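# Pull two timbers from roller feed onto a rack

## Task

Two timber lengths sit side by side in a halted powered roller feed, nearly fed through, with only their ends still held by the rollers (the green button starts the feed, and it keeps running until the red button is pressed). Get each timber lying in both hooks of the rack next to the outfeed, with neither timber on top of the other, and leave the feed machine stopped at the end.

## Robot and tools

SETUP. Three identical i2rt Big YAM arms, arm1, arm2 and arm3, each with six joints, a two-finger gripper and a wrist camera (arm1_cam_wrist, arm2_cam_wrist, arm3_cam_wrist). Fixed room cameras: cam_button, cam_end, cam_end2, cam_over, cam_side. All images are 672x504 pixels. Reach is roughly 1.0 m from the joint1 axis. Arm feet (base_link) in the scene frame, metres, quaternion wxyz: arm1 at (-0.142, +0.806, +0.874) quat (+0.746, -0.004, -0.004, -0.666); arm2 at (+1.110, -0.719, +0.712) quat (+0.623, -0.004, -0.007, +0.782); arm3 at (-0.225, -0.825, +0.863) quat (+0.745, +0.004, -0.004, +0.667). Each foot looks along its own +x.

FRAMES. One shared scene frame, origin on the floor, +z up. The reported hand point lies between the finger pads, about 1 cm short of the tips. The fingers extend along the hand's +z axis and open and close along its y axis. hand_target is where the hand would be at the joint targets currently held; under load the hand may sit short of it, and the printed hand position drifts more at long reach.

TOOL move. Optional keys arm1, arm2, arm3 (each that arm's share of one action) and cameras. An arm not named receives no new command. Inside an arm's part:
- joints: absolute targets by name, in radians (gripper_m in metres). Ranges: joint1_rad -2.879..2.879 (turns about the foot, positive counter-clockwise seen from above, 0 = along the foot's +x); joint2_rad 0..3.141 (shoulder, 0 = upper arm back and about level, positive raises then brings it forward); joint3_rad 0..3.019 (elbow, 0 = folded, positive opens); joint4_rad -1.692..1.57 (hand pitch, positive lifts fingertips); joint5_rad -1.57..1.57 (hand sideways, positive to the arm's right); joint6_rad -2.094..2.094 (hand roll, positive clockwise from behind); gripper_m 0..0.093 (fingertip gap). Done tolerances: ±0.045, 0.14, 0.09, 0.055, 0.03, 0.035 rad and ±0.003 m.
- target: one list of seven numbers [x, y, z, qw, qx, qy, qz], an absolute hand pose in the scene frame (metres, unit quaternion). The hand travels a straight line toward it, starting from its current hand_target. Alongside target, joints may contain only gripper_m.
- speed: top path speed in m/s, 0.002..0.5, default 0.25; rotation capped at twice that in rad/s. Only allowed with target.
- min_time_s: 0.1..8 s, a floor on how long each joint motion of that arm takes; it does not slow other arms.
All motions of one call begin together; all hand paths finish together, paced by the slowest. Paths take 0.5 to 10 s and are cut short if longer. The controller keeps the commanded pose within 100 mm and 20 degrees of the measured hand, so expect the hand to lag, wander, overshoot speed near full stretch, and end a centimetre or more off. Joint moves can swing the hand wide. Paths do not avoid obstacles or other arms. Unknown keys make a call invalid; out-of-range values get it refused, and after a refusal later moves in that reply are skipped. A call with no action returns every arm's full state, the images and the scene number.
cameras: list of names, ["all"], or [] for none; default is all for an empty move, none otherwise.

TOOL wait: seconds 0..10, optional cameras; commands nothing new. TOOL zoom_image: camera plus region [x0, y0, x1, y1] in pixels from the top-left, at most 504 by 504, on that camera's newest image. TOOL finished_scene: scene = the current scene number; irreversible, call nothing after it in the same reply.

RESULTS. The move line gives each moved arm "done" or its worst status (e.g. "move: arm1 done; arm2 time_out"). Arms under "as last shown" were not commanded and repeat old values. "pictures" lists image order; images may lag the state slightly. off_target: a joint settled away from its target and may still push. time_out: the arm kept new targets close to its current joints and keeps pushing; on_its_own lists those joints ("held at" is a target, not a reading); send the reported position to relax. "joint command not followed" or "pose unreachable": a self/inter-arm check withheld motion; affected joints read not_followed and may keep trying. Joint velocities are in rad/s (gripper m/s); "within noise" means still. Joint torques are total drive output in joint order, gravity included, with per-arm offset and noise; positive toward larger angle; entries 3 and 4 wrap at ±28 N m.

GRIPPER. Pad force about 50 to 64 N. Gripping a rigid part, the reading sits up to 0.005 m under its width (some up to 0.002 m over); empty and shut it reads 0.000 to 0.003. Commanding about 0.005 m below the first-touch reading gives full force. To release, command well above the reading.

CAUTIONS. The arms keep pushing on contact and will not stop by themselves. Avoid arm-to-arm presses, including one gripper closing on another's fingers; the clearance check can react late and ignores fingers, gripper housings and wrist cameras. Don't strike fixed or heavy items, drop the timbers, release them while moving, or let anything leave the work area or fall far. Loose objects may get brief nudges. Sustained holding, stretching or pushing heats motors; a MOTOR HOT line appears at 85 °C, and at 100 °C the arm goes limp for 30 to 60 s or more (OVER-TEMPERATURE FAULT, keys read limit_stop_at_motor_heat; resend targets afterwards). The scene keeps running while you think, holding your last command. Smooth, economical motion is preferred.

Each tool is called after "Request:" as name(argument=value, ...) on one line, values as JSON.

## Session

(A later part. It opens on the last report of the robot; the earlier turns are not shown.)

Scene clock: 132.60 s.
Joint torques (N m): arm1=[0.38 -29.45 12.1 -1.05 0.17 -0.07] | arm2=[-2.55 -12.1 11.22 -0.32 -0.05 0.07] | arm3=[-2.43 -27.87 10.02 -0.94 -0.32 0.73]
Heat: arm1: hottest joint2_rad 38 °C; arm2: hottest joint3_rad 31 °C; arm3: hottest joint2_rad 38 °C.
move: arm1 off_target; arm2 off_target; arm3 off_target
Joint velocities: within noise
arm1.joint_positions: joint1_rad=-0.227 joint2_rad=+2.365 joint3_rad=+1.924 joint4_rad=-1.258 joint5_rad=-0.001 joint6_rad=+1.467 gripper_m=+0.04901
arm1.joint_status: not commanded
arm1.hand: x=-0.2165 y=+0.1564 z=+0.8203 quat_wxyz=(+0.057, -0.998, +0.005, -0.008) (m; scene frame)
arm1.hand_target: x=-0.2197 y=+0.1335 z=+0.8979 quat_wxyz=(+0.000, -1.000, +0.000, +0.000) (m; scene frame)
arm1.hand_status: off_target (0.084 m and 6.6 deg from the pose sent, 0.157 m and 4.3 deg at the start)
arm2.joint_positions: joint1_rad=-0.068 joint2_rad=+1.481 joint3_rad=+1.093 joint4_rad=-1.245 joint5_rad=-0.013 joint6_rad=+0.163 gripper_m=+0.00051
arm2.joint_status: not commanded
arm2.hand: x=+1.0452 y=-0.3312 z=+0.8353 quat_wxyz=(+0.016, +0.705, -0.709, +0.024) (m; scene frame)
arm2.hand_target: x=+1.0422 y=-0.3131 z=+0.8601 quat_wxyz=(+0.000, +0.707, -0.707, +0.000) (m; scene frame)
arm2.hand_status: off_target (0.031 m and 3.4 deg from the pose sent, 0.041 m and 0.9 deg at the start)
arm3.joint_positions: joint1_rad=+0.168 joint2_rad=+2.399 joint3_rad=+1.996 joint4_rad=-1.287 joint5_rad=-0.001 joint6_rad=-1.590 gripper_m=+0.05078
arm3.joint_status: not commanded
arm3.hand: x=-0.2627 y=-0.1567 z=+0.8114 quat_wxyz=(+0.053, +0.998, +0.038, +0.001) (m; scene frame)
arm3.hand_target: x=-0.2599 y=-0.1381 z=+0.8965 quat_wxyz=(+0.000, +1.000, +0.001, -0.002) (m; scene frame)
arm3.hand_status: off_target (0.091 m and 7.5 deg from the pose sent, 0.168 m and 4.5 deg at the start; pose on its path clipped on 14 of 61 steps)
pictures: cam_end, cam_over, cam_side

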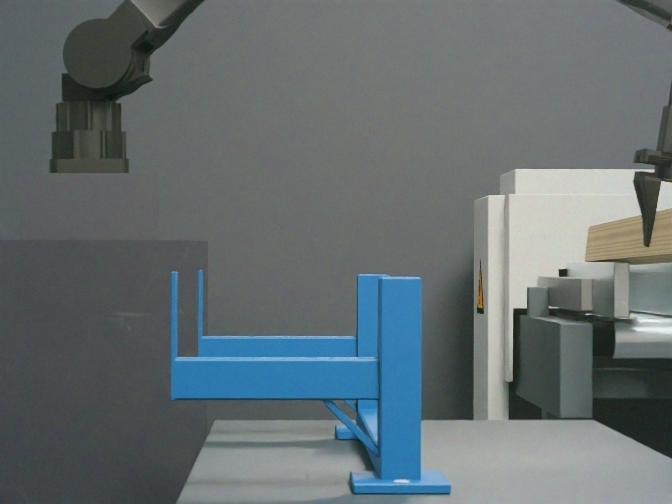

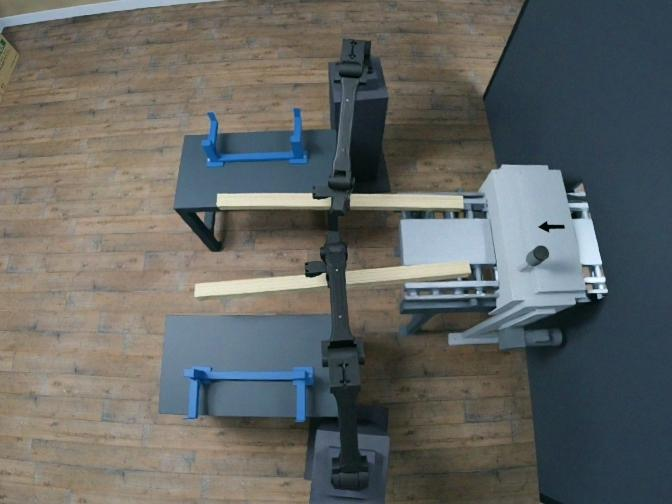

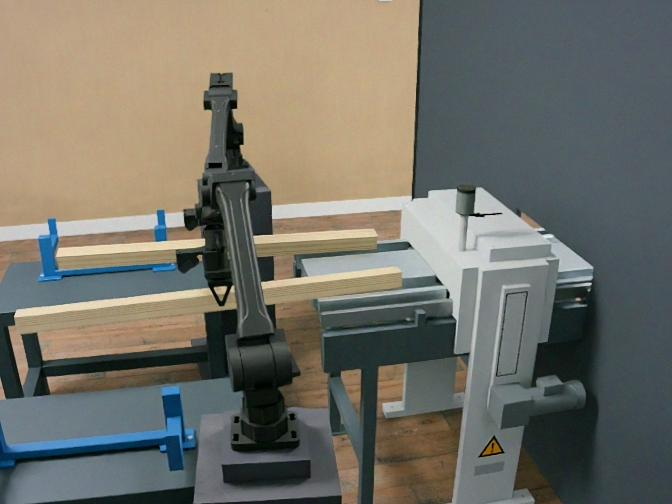

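Request:
move(arm1={"target":[-0.34,0.27,0.99,0,1,0,0],"speed":0.15}, arm3={"target":[-0.36,-0.28,0.99,0,1,0,0],"speed":0.15})

Request:
move(arm1={"target":[-0.605,0.545,0.95,0,1,0,0],"speed":0.17}, arm3={"target":[-0.605,-0.58,0.95,0,1,0,0],"speed":0.17}, cameras=["cam_end","cam_end2","cam_over","cam_side"])

Scene clock: 157.40 s.
Joint torques (N m): arm1=[0.85 -24.59 12.26 -0.95 -0.01 -0.05] | arm2=[-2.49 -12.1 11.22 -0.34 -0.05 0.07] | arm3=[-1.79 -21.71 10.39 -0.31 -0.2 0.11]
Heat: arm1: hottest joint2_rad 43 °C; arm2: hottest joint3_rad 33 °C; arm3: hottest joint2_rad 43 °C.
move: arm1 off_target; arm3 off_target
Joint velocities: within noise
arm1.joint_positions: joint1_rad=-0.465 joint2_rad=+1.987 joint3_rad=+1.565 joint4_rad=-1.267 joint5_rad=+0.006 joint6_rad=+1.225 gripper_m=+0.04901
arm1.joint_status: not commanded
arm1.hand: x=-0.3350 y=+0.2852 z=+0.9263 quat_wxyz=(+0.050, -0.999, +0.003, -0.018) (m; scene frame)
arm1.hand_target: x=-0.3392 y=+0.2725 z=+0.9881 quat_wxyz=(+0.000, -1.000, +0.000, +0.000) (m; scene frame)
arm1.hand_status: off_target (0.066 m and 6.1 deg from the pose sent, 0.239 m and 6.6 deg at the start; pose on its path clipped on 21 of 70 steps)
arm2: as last shown
arm3.joint_positions: joint1_rad=+0.353 joint2_rad=+1.953 joint3_rad=+1.544 joint4_rad=-1.281 joint5_rad=-0.003 joint6_rad=-1.336 gripper_m=+0.05078
arm3.joint_status: not commanded
arm3.hand: x=-0.3560 y=-0.2944 z=+0.9276 quat_wxyz=(+0.052, +0.999, +0.004, +0.013) (m; scene frame)
arm3.hand_target: x=-0.3593 y=-0.2824 z=+0.9882 quat_wxyz=(+0.000, +1.000, +0.000, +0.000) (m; scene frame)
arm3.hand_status: off_target (0.064 m and 6.1 deg from the pose sent, 0.238 m and 7.5 deg at the start; pose on its path clipped on 26 of 70 steps)
pictures: none

Scene clock: 160.73 s.
Joint torques (N m): arm1=[0.67 -19.31 15.08 -0.06 -0.07 -0.06] | arm2=[-2.55 -12.16 11.22 -0.32 -0.05 0.07] | arm3=[-2.26 -15.74 9.89 0.49 -0.14 0.11]
Heat: arm1: hottest joint2_rad 42 °C; arm2: hottest joint3_rad 33 °C; arm3: hottest joint2_rad 42 °C.
move: arm1 off_target; arm3 off_target
Joint velocities: within noise
arm1.joint_positions: joint1_rad=-1.169 joint2_rad=+1.875 joint3_rad=+1.321 joint4_rad=-1.148 joint5_rad=+0.013 joint6_rad=+0.525 gripper_m=+0.04901
arm1.joint_status: not commanded
arm1.hand: x=-0.5719 y=+0.5667 z=+0.9009 quat_wxyz=(+0.032, -0.998, +0.005, -0.054) (m; scene frame)
arm1.hand_target: x=-0.6016 y=+0.5470 z=+0.9511 quat_wxyz=(+0.000, -1.000, +0.000, +0.000) (m; scene frame)
arm1.hand_status: off_target (0.063 m and 7.2 deg from the pose sent, 0.376 m and 6.1 deg at the start)
arm2: as last shown
arm3.joint_positions: joint1_rad=+1.108 joint2_rad=+1.693 joint3_rad=+1.121 joint4_rad=-1.111 joint5_rad=-0.011 joint6_rad=-0.584 gripper_m=+0.05078
arm3.joint_status: not commanded
arm3.hand: x=-0.5856 y=-0.5943 z=+0.9101 quat_wxyz=(+0.029, +0.999, +0.005, +0.045) (m; scene frame)
arm3.hand_target: x=-0.6034 y=-0.5811 z=+0.9498 quat_wxyz=(+0.000, +1.000, +0.000, +0.000) (m; scene frame)
arm3.hand_status: off_target (0.047 m and 6.1 deg from the pose sent, 0.379 m and 6.2 deg at the start)
pictures: cam_end, cam_end2, cam_over, cam_side

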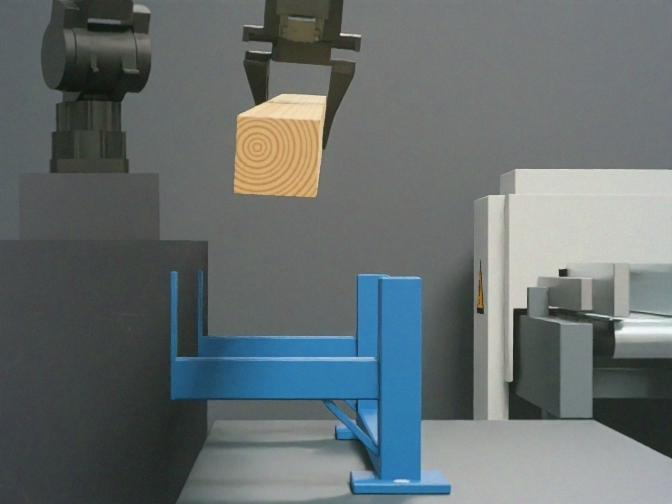

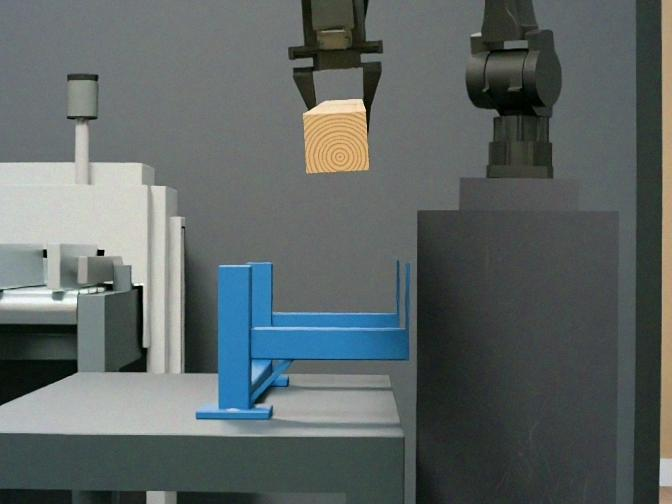

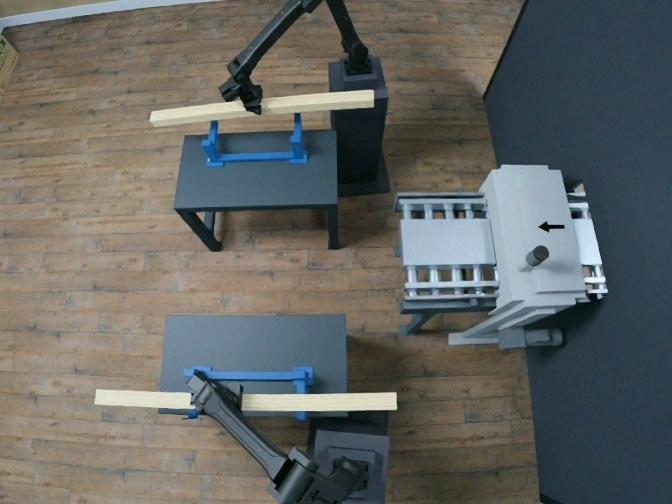

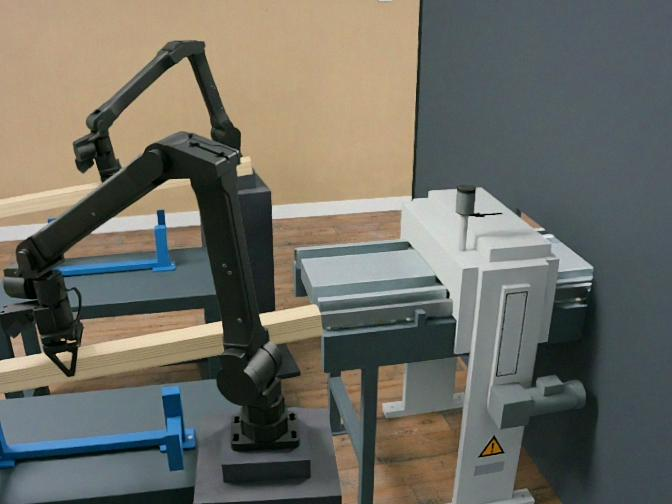

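Request:
move(arm1={"target":[-0.605,0.545,0.79,0,1,0,0],"speed":0.15}, arm3={"target":[-0.605,-0.58,0.79,0,1,0,0],"speed":0.15})

Request:
move(arm1={"target":[-0.60,0.548,0.735,0,1,0,0],"speed":0.05}, arm3={"target":[-0.60,-0.578,0.725,0,1,0,0],"speed":0.05}, cameras=["cam_end","cam_end2","cam_over","cam_side"])

Scene clock: 175.03 s.
Joint torques (N m): arm1=[0.79 -20.78 8.44 0.08 0.04 -0.05] | arm2=[-2.49 -12.16 11.22 -0.31 -0.04 0.07] | arm3=[-1.9 -15.38 6.9 0.64 -0.19 0.12]
Heat: arm1: hottest joint2_rad 40 °C; arm2: hottest joint3_rad 34 °C; arm3: hottest joint2_rad 38 °C.
move: arm1 off_target; arm3 off_target
Joint velocities: within noise
arm1.joint_positions: joint1_rad=-1.169 joint2_rad=+2.122 joint3_rad=+1.256 joint4_rad=-0.792 joint5_rad=+0.011 joint6_rad=+0.522 gripper_m=+0.04901
arm1.joint_status: not commanded
arm1.hand: x=-0.5815 y=+0.5591 z=+0.7556 quat_wxyz=(+0.020, -0.999, +0.003, -0.036) (m; scene frame)
arm1.hand_target: x=-0.6040 y=+0.5457 z=+0.7900 quat_wxyz=(+0.000, -1.000, +0.000, +0.000) (m; scene frame)
arm1.hand_status: off_target (0.044 m and 4.7 deg from the pose sent, 0.118 m and 7.2 deg at the start)
arm2: as last shown
arm3.joint_positions: joint1_rad=+1.108 joint2_rad=+1.946 joint3_rad=+0.998 joint4_rad=-0.702 joint5_rad=-0.010 joint6_rad=-0.583 gripper_m=+0.05078
arm3.joint_status: not commanded
arm3.hand: x=-0.5840 y=-0.5932 z=+0.7657 quat_wxyz=(+0.020, +0.999, +0.004, +0.031) (m; scene frame)
arm3.hand_target: x=-0.6043 y=-0.5805 z=+0.7901 quat_wxyz=(+0.000, +1.000, +0.000, +0.000) (m; scene frame)
arm3.hand_status: off_target (0.035 m and 4.2 deg from the pose sent, 0.122 m and 6.1 deg at the start)
pictures: none

Scene clock: 176.83 s.
Joint torques (N m): arm1=[0.67 -16.5 7.34 1.24 -0.09 -0.06] | arm2=[-2.49 -12.16 11.23 -0.32 -0.05 0.07] | arm3=[-2.61 -12.63 5.71 0.81 -0.06 0.05]
Heat: arm1: hottest joint2_rad 40 °C; arm2: hottest joint3_rad 34 °C; arm3: hottest joint2_rad 38 °C.
move: arm1 off_target; arm3 off_target
Joint velocities: within noise
arm1.joint_positions: joint1_rad=-1.169 joint2_rad=+2.160 joint3_rad=+1.247 joint4_rad=-0.698 joint5_rad=+0.013 joint6_rad=+0.521 gripper_m=+0.04900
arm1.joint_status: not commanded
arm1.hand: x=-0.5890 y=+0.5550 z=+0.7339 quat_wxyz=(+0.010, -1.000, +0.003, -0.015) (m; scene frame)
arm1.hand_target: x=-0.6000 y=+0.5481 z=+0.7354 quat_wxyz=(+0.000, -1.000, +0.000, +0.000) (m; scene frame)
arm1.hand_status: off_target (0.013 m and 2.1 deg from the pose sent, 0.030 m and 4.7 deg at the start)
arm2: as last shown
arm3.joint_positions: joint1_rad=+1.108 joint2_rad=+2.048 joint3_rad=+0.989 joint4_rad=-0.547 joint5_rad=-0.013 joint6_rad=-0.583 gripper_m=+0.05078
arm3.joint_status: not commanded
arm3.hand: x=-0.5906 y=-0.5889 z=+0.7202 quat_wxyz=(+0.009, +1.000, +0.005, +0.012) (m; scene frame)
arm3.hand_target: x=-0.5998 y=-0.5781 z=+0.7253 quat_wxyz=(+0.000, +1.000, +0.000, +0.000) (m; scene frame)
arm3.hand_status: off_target (0.015 m and 1.8 deg from the pose sent, 0.046 m and 4.2 deg at the start)
pictures: cam_end, cam_end2, cam_over, cam_side

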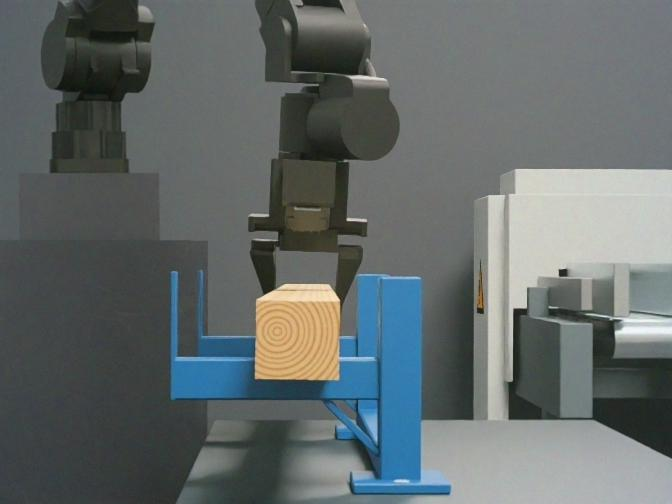

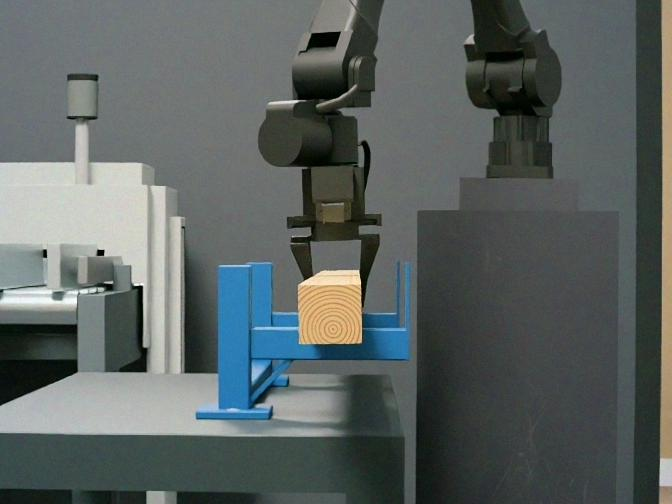

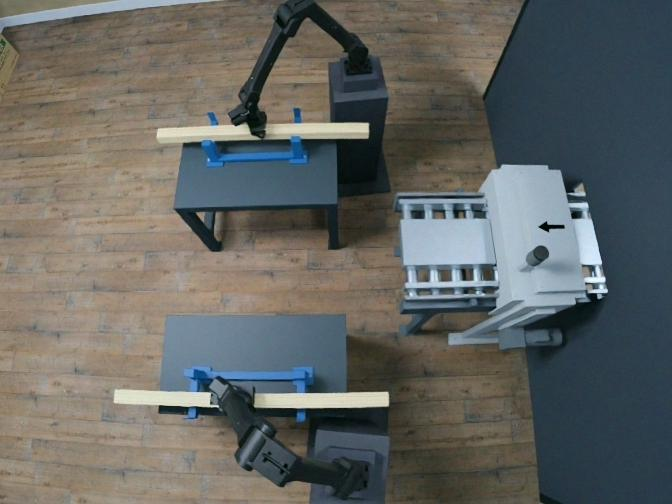

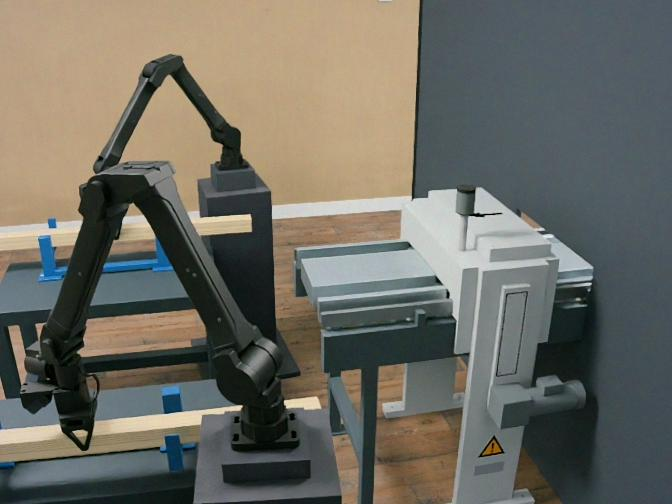

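Request:
move(arm1={"target":[-0.60,0.548,0.718,0,1,0,0],"speed":0.05}, arm3={"target":[-0.60,-0.578,0.708,0,1,0,0],"speed":0.05})

Request:
move(arm1={"joints":{"gripper_m":0.075}}, arm3={"joints":{"gripper_m":0.075}})

Request:
move(arm1={"target":[-0.595,0.553,0.87,0,1,0,0],"joints":{"gripper_m":0.082},"speed":0.12}, arm3={"target":[-0.595,-0.583,0.87,0,1,0,0],"joints":{"gripper_m":0.082},"speed":0.12}, cameras=["cam_end","cam_end2","cam_over","cam_button","arm1_cam_wrist","arm3_cam_wrist"])

Scene clock: 187.30 s.
Joint torques (N m): arm1=[0.67 -13.92 7.69 2.1 -0.08 -0.05] | arm2=[-2.49 -12.1 11.23 -0.32 -0.05 0.07] | arm3=[-2.55 -9.88 5.87 2.04 -0.06 0.05]
Heat: arm1: hottest joint2_rad 38 °C; arm2: hottest joint3_rad 35 °C; arm3: hottest joint2_rad 36 °C.
move: arm1 off_target; arm3 off_target
Joint velocities: within noise
arm1.joint_positions: joint1_rad=-1.169 joint2_rad=+2.161 joint3_rad=+1.245 joint4_rad=-0.685 joint5_rad=+0.012 joint6_rad=+0.521 gripper_m=+0.04900
arm1.joint_status: not commanded
arm1.hand: x=-0.5904 y=+0.5540 z=+0.7327 quat_wxyz=(+0.007, -1.000, +0.003, -0.011) (m; scene frame)
arm1.hand_target: x=-0.5994 y=+0.5484 z=+0.7186 quat_wxyz=(+0.000, -1.000, +0.000, +0.000) (m; scene frame)
arm1.hand_status: off_target (0.019 m and 1.5 deg from the pose sent, 0.021 m and 2.1 deg at the start)
arm2: as last shown
arm3.joint_positions: joint1_rad=+1.108 joint2_rad=+2.050 joint3_rad=+0.989 joint4_rad=-0.544 joint5_rad=-0.013 joint6_rad=-0.583 gripper_m=+0.05078
arm3.joint_status: not commanded
arm3.hand: x=-0.5908 y=-0.5888 z=+0.7193 quat_wxyz=(+0.009, +1.000, +0.005, +0.011) (m; scene frame)
arm3.hand_target: x=-0.5994 y=-0.5784 z=+0.7087 quat_wxyz=(+0.000, +1.000, +0.000, +0.000) (m; scene frame)
arm3.hand_status: off_target (0.018 m and 1.7 deg from the pose sent, 0.019 m and 1.8 deg at the start)
pictures: none

Scene clock: 188.00 s.
Joint torques (N m): arm1=[0.79 -15.79 7.49 0.62 -0.05 -0.06] | arm2=[-2.49 -12.16 11.22 -0.31 -0.05 0.07] | arm3=[-2.55 -11.34 5.7 0.98 -0.06 0.06]
Heat: arm1: hottest joint2_rad 38 °C; arm2: hottest joint3_rad 35 °C; arm3: hottest joint2_rad 36 °C.
move: arm1 done; arm3 done
Joint velocities: within noise
arm1.joint_positions: joint1_rad=-1.169 joint2_rad=+2.183 joint3_rad=+1.245 joint4_rad=-0.652 joint5_rad=+0.012 joint6_rad=+0.521 gripper_m=+0.07491
arm1.joint_status: all done
arm1.hand: x=-0.5924 y=+0.5528 z=+0.7219 quat_wxyz=(+0.004, -1.000, +0.003, -0.006) (m; scene frame)
arm1.hand_target: x=-0.5993 y=+0.5485 z=+0.7186 quat_wxyz=(+0.000, -1.000, +0.000, +0.000) (m; scene frame)
arm1.hand_status: not commanded
arm2: as last shown
arm3.joint_positions: joint1_rad=+1.108 joint2_rad=+2.068 joint3_rad=+0.991 joint4_rad=-0.514 joint5_rad=-0.013 joint6_rad=-0.583 gripper_m=+0.07494
arm3.joint_status: all done
arm3.hand: x=-0.5936 y=-0.5868 z=+0.7122 quat_wxyz=(+0.005, +1.000, +0.005, +0.005) (m; scene frame)
arm3.hand_target: x=-0.5995 y=-0.5784 z=+0.7088 quat_wxyz=(+0.000, +1.000, +0.000, +0.000) (m; scene frame)
arm3.hand_status: not commanded
pictures: none

Scene clock: 190.10 s.
Joint torques (N m): arm1=[0.56 -16.03 10.99 -0.2 -0.06 -0.05] | arm2=[-2.49 -12.16 11.22 -0.32 -0.04 0.07] | arm3=[-2.55 -11.34 9.11 0.27 -0.07 0.05]
Heat: arm1: hottest joint2_rad 38 °C; arm2: hottest joint3_rad 35 °C; arm3: hottest joint3_rad 36 °C.
move: arm1 off_target; arm3 off_target
Joint velocities: within noise
arm1.joint_positions: joint1_rad=-1.169 joint2_rad=+1.909 joint3_rad=+1.245 joint4_rad=-0.940 joint5_rad=+0.012 joint6_rad=+0.521 gripper_m=+0.08193
arm1.joint_status: all done
arm1.hand: x=-0.5820 y=+0.5604 z=+0.8583 quat_wxyz=(+0.008, -1.000, +0.003, -0.012) (m; scene frame)
arm1.hand_target: x=-0.5947 y=+0.5533 z=+0.8702 quat_wxyz=(+0.000, -1.000, +0.000, +0.000) (m; scene frame)
arm1.hand_status: off_target (0.019 m and 1.6 deg from the pose sent, 0.148 m and 0.9 deg at the start)
arm2: as last shown
arm3.joint_positions: joint1_rad=+1.108 joint2_rad=+1.731 joint3_rad=+1.005 joint4_rad=-0.883 joint5_rad=-0.013 joint6_rad=-0.583 gripper_m=+0.08193
arm3.joint_status: all done
arm3.hand: x=-0.5828 y=-0.5956 z=+0.8574 quat_wxyz=(+0.010, +1.000, +0.004, +0.013) (m; scene frame)
arm3.hand_target: x=-0.5946 y=-0.5833 z=+0.8703 quat_wxyz=(+0.000, +1.000, +0.000, +0.000) (m; scene frame)
arm3.hand_status: off_target (0.022 m and 1.9 deg from the pose sent, 0.158 m and 1.0 deg at the start)
pictures: arm1_cam_wrist, arm3_cam_wrist, cam_button, cam_end, cam_end2, cam_over

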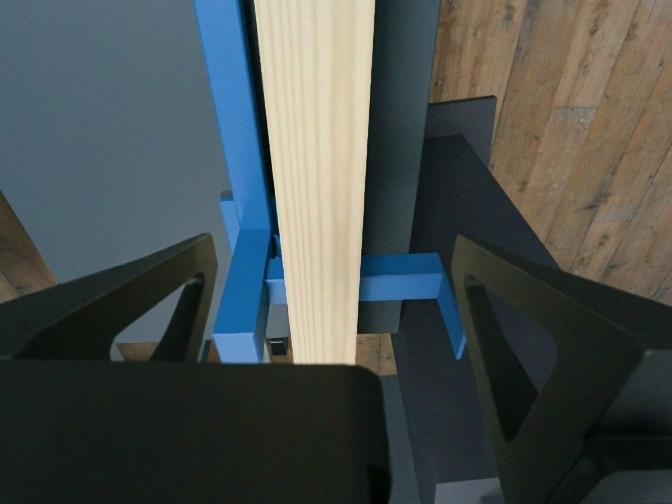

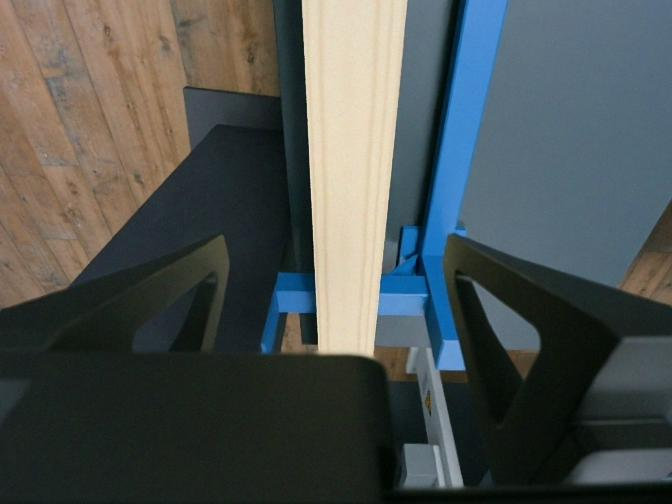

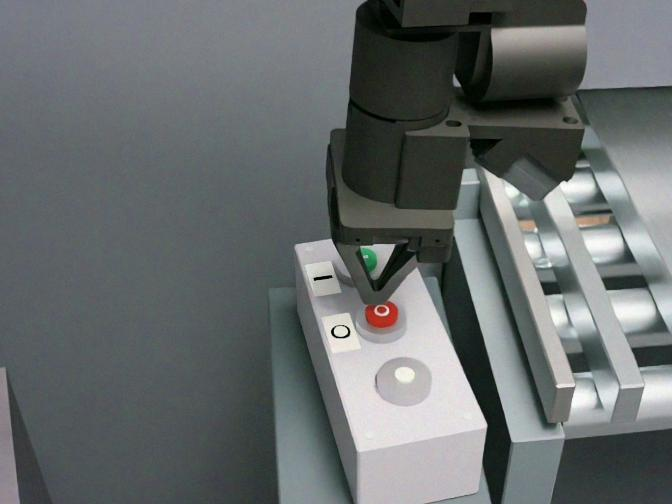

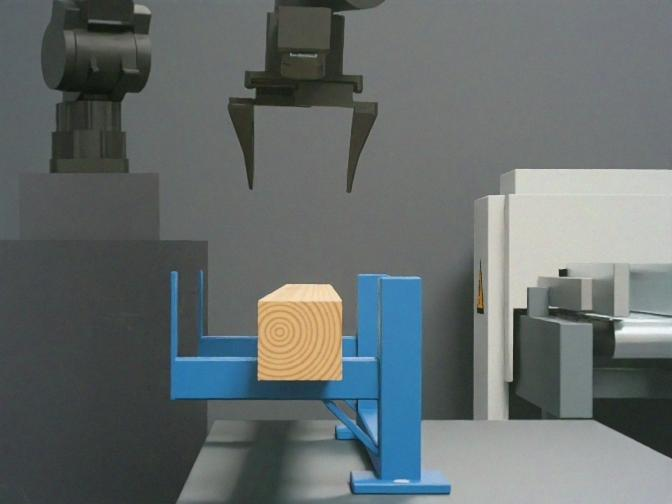

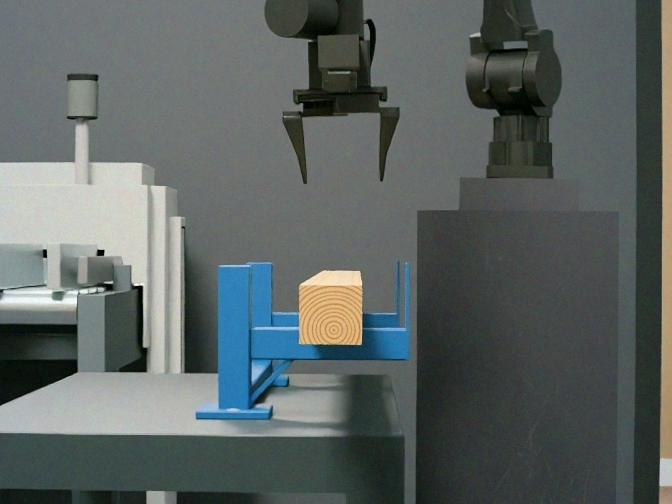

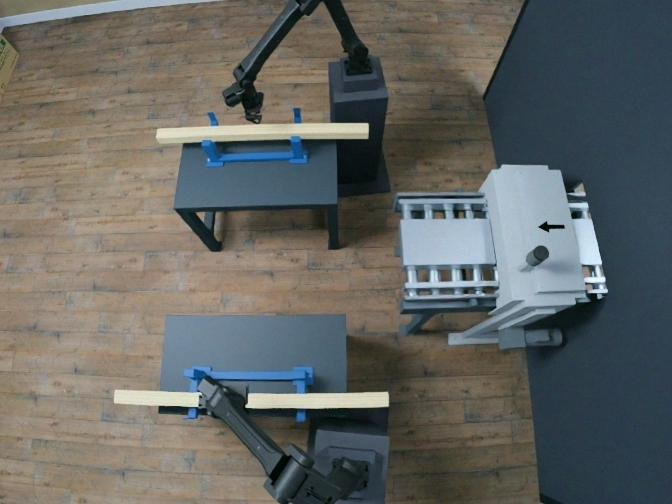

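Request:
finished_scene(scene=2)

The scene is finished: the task was done.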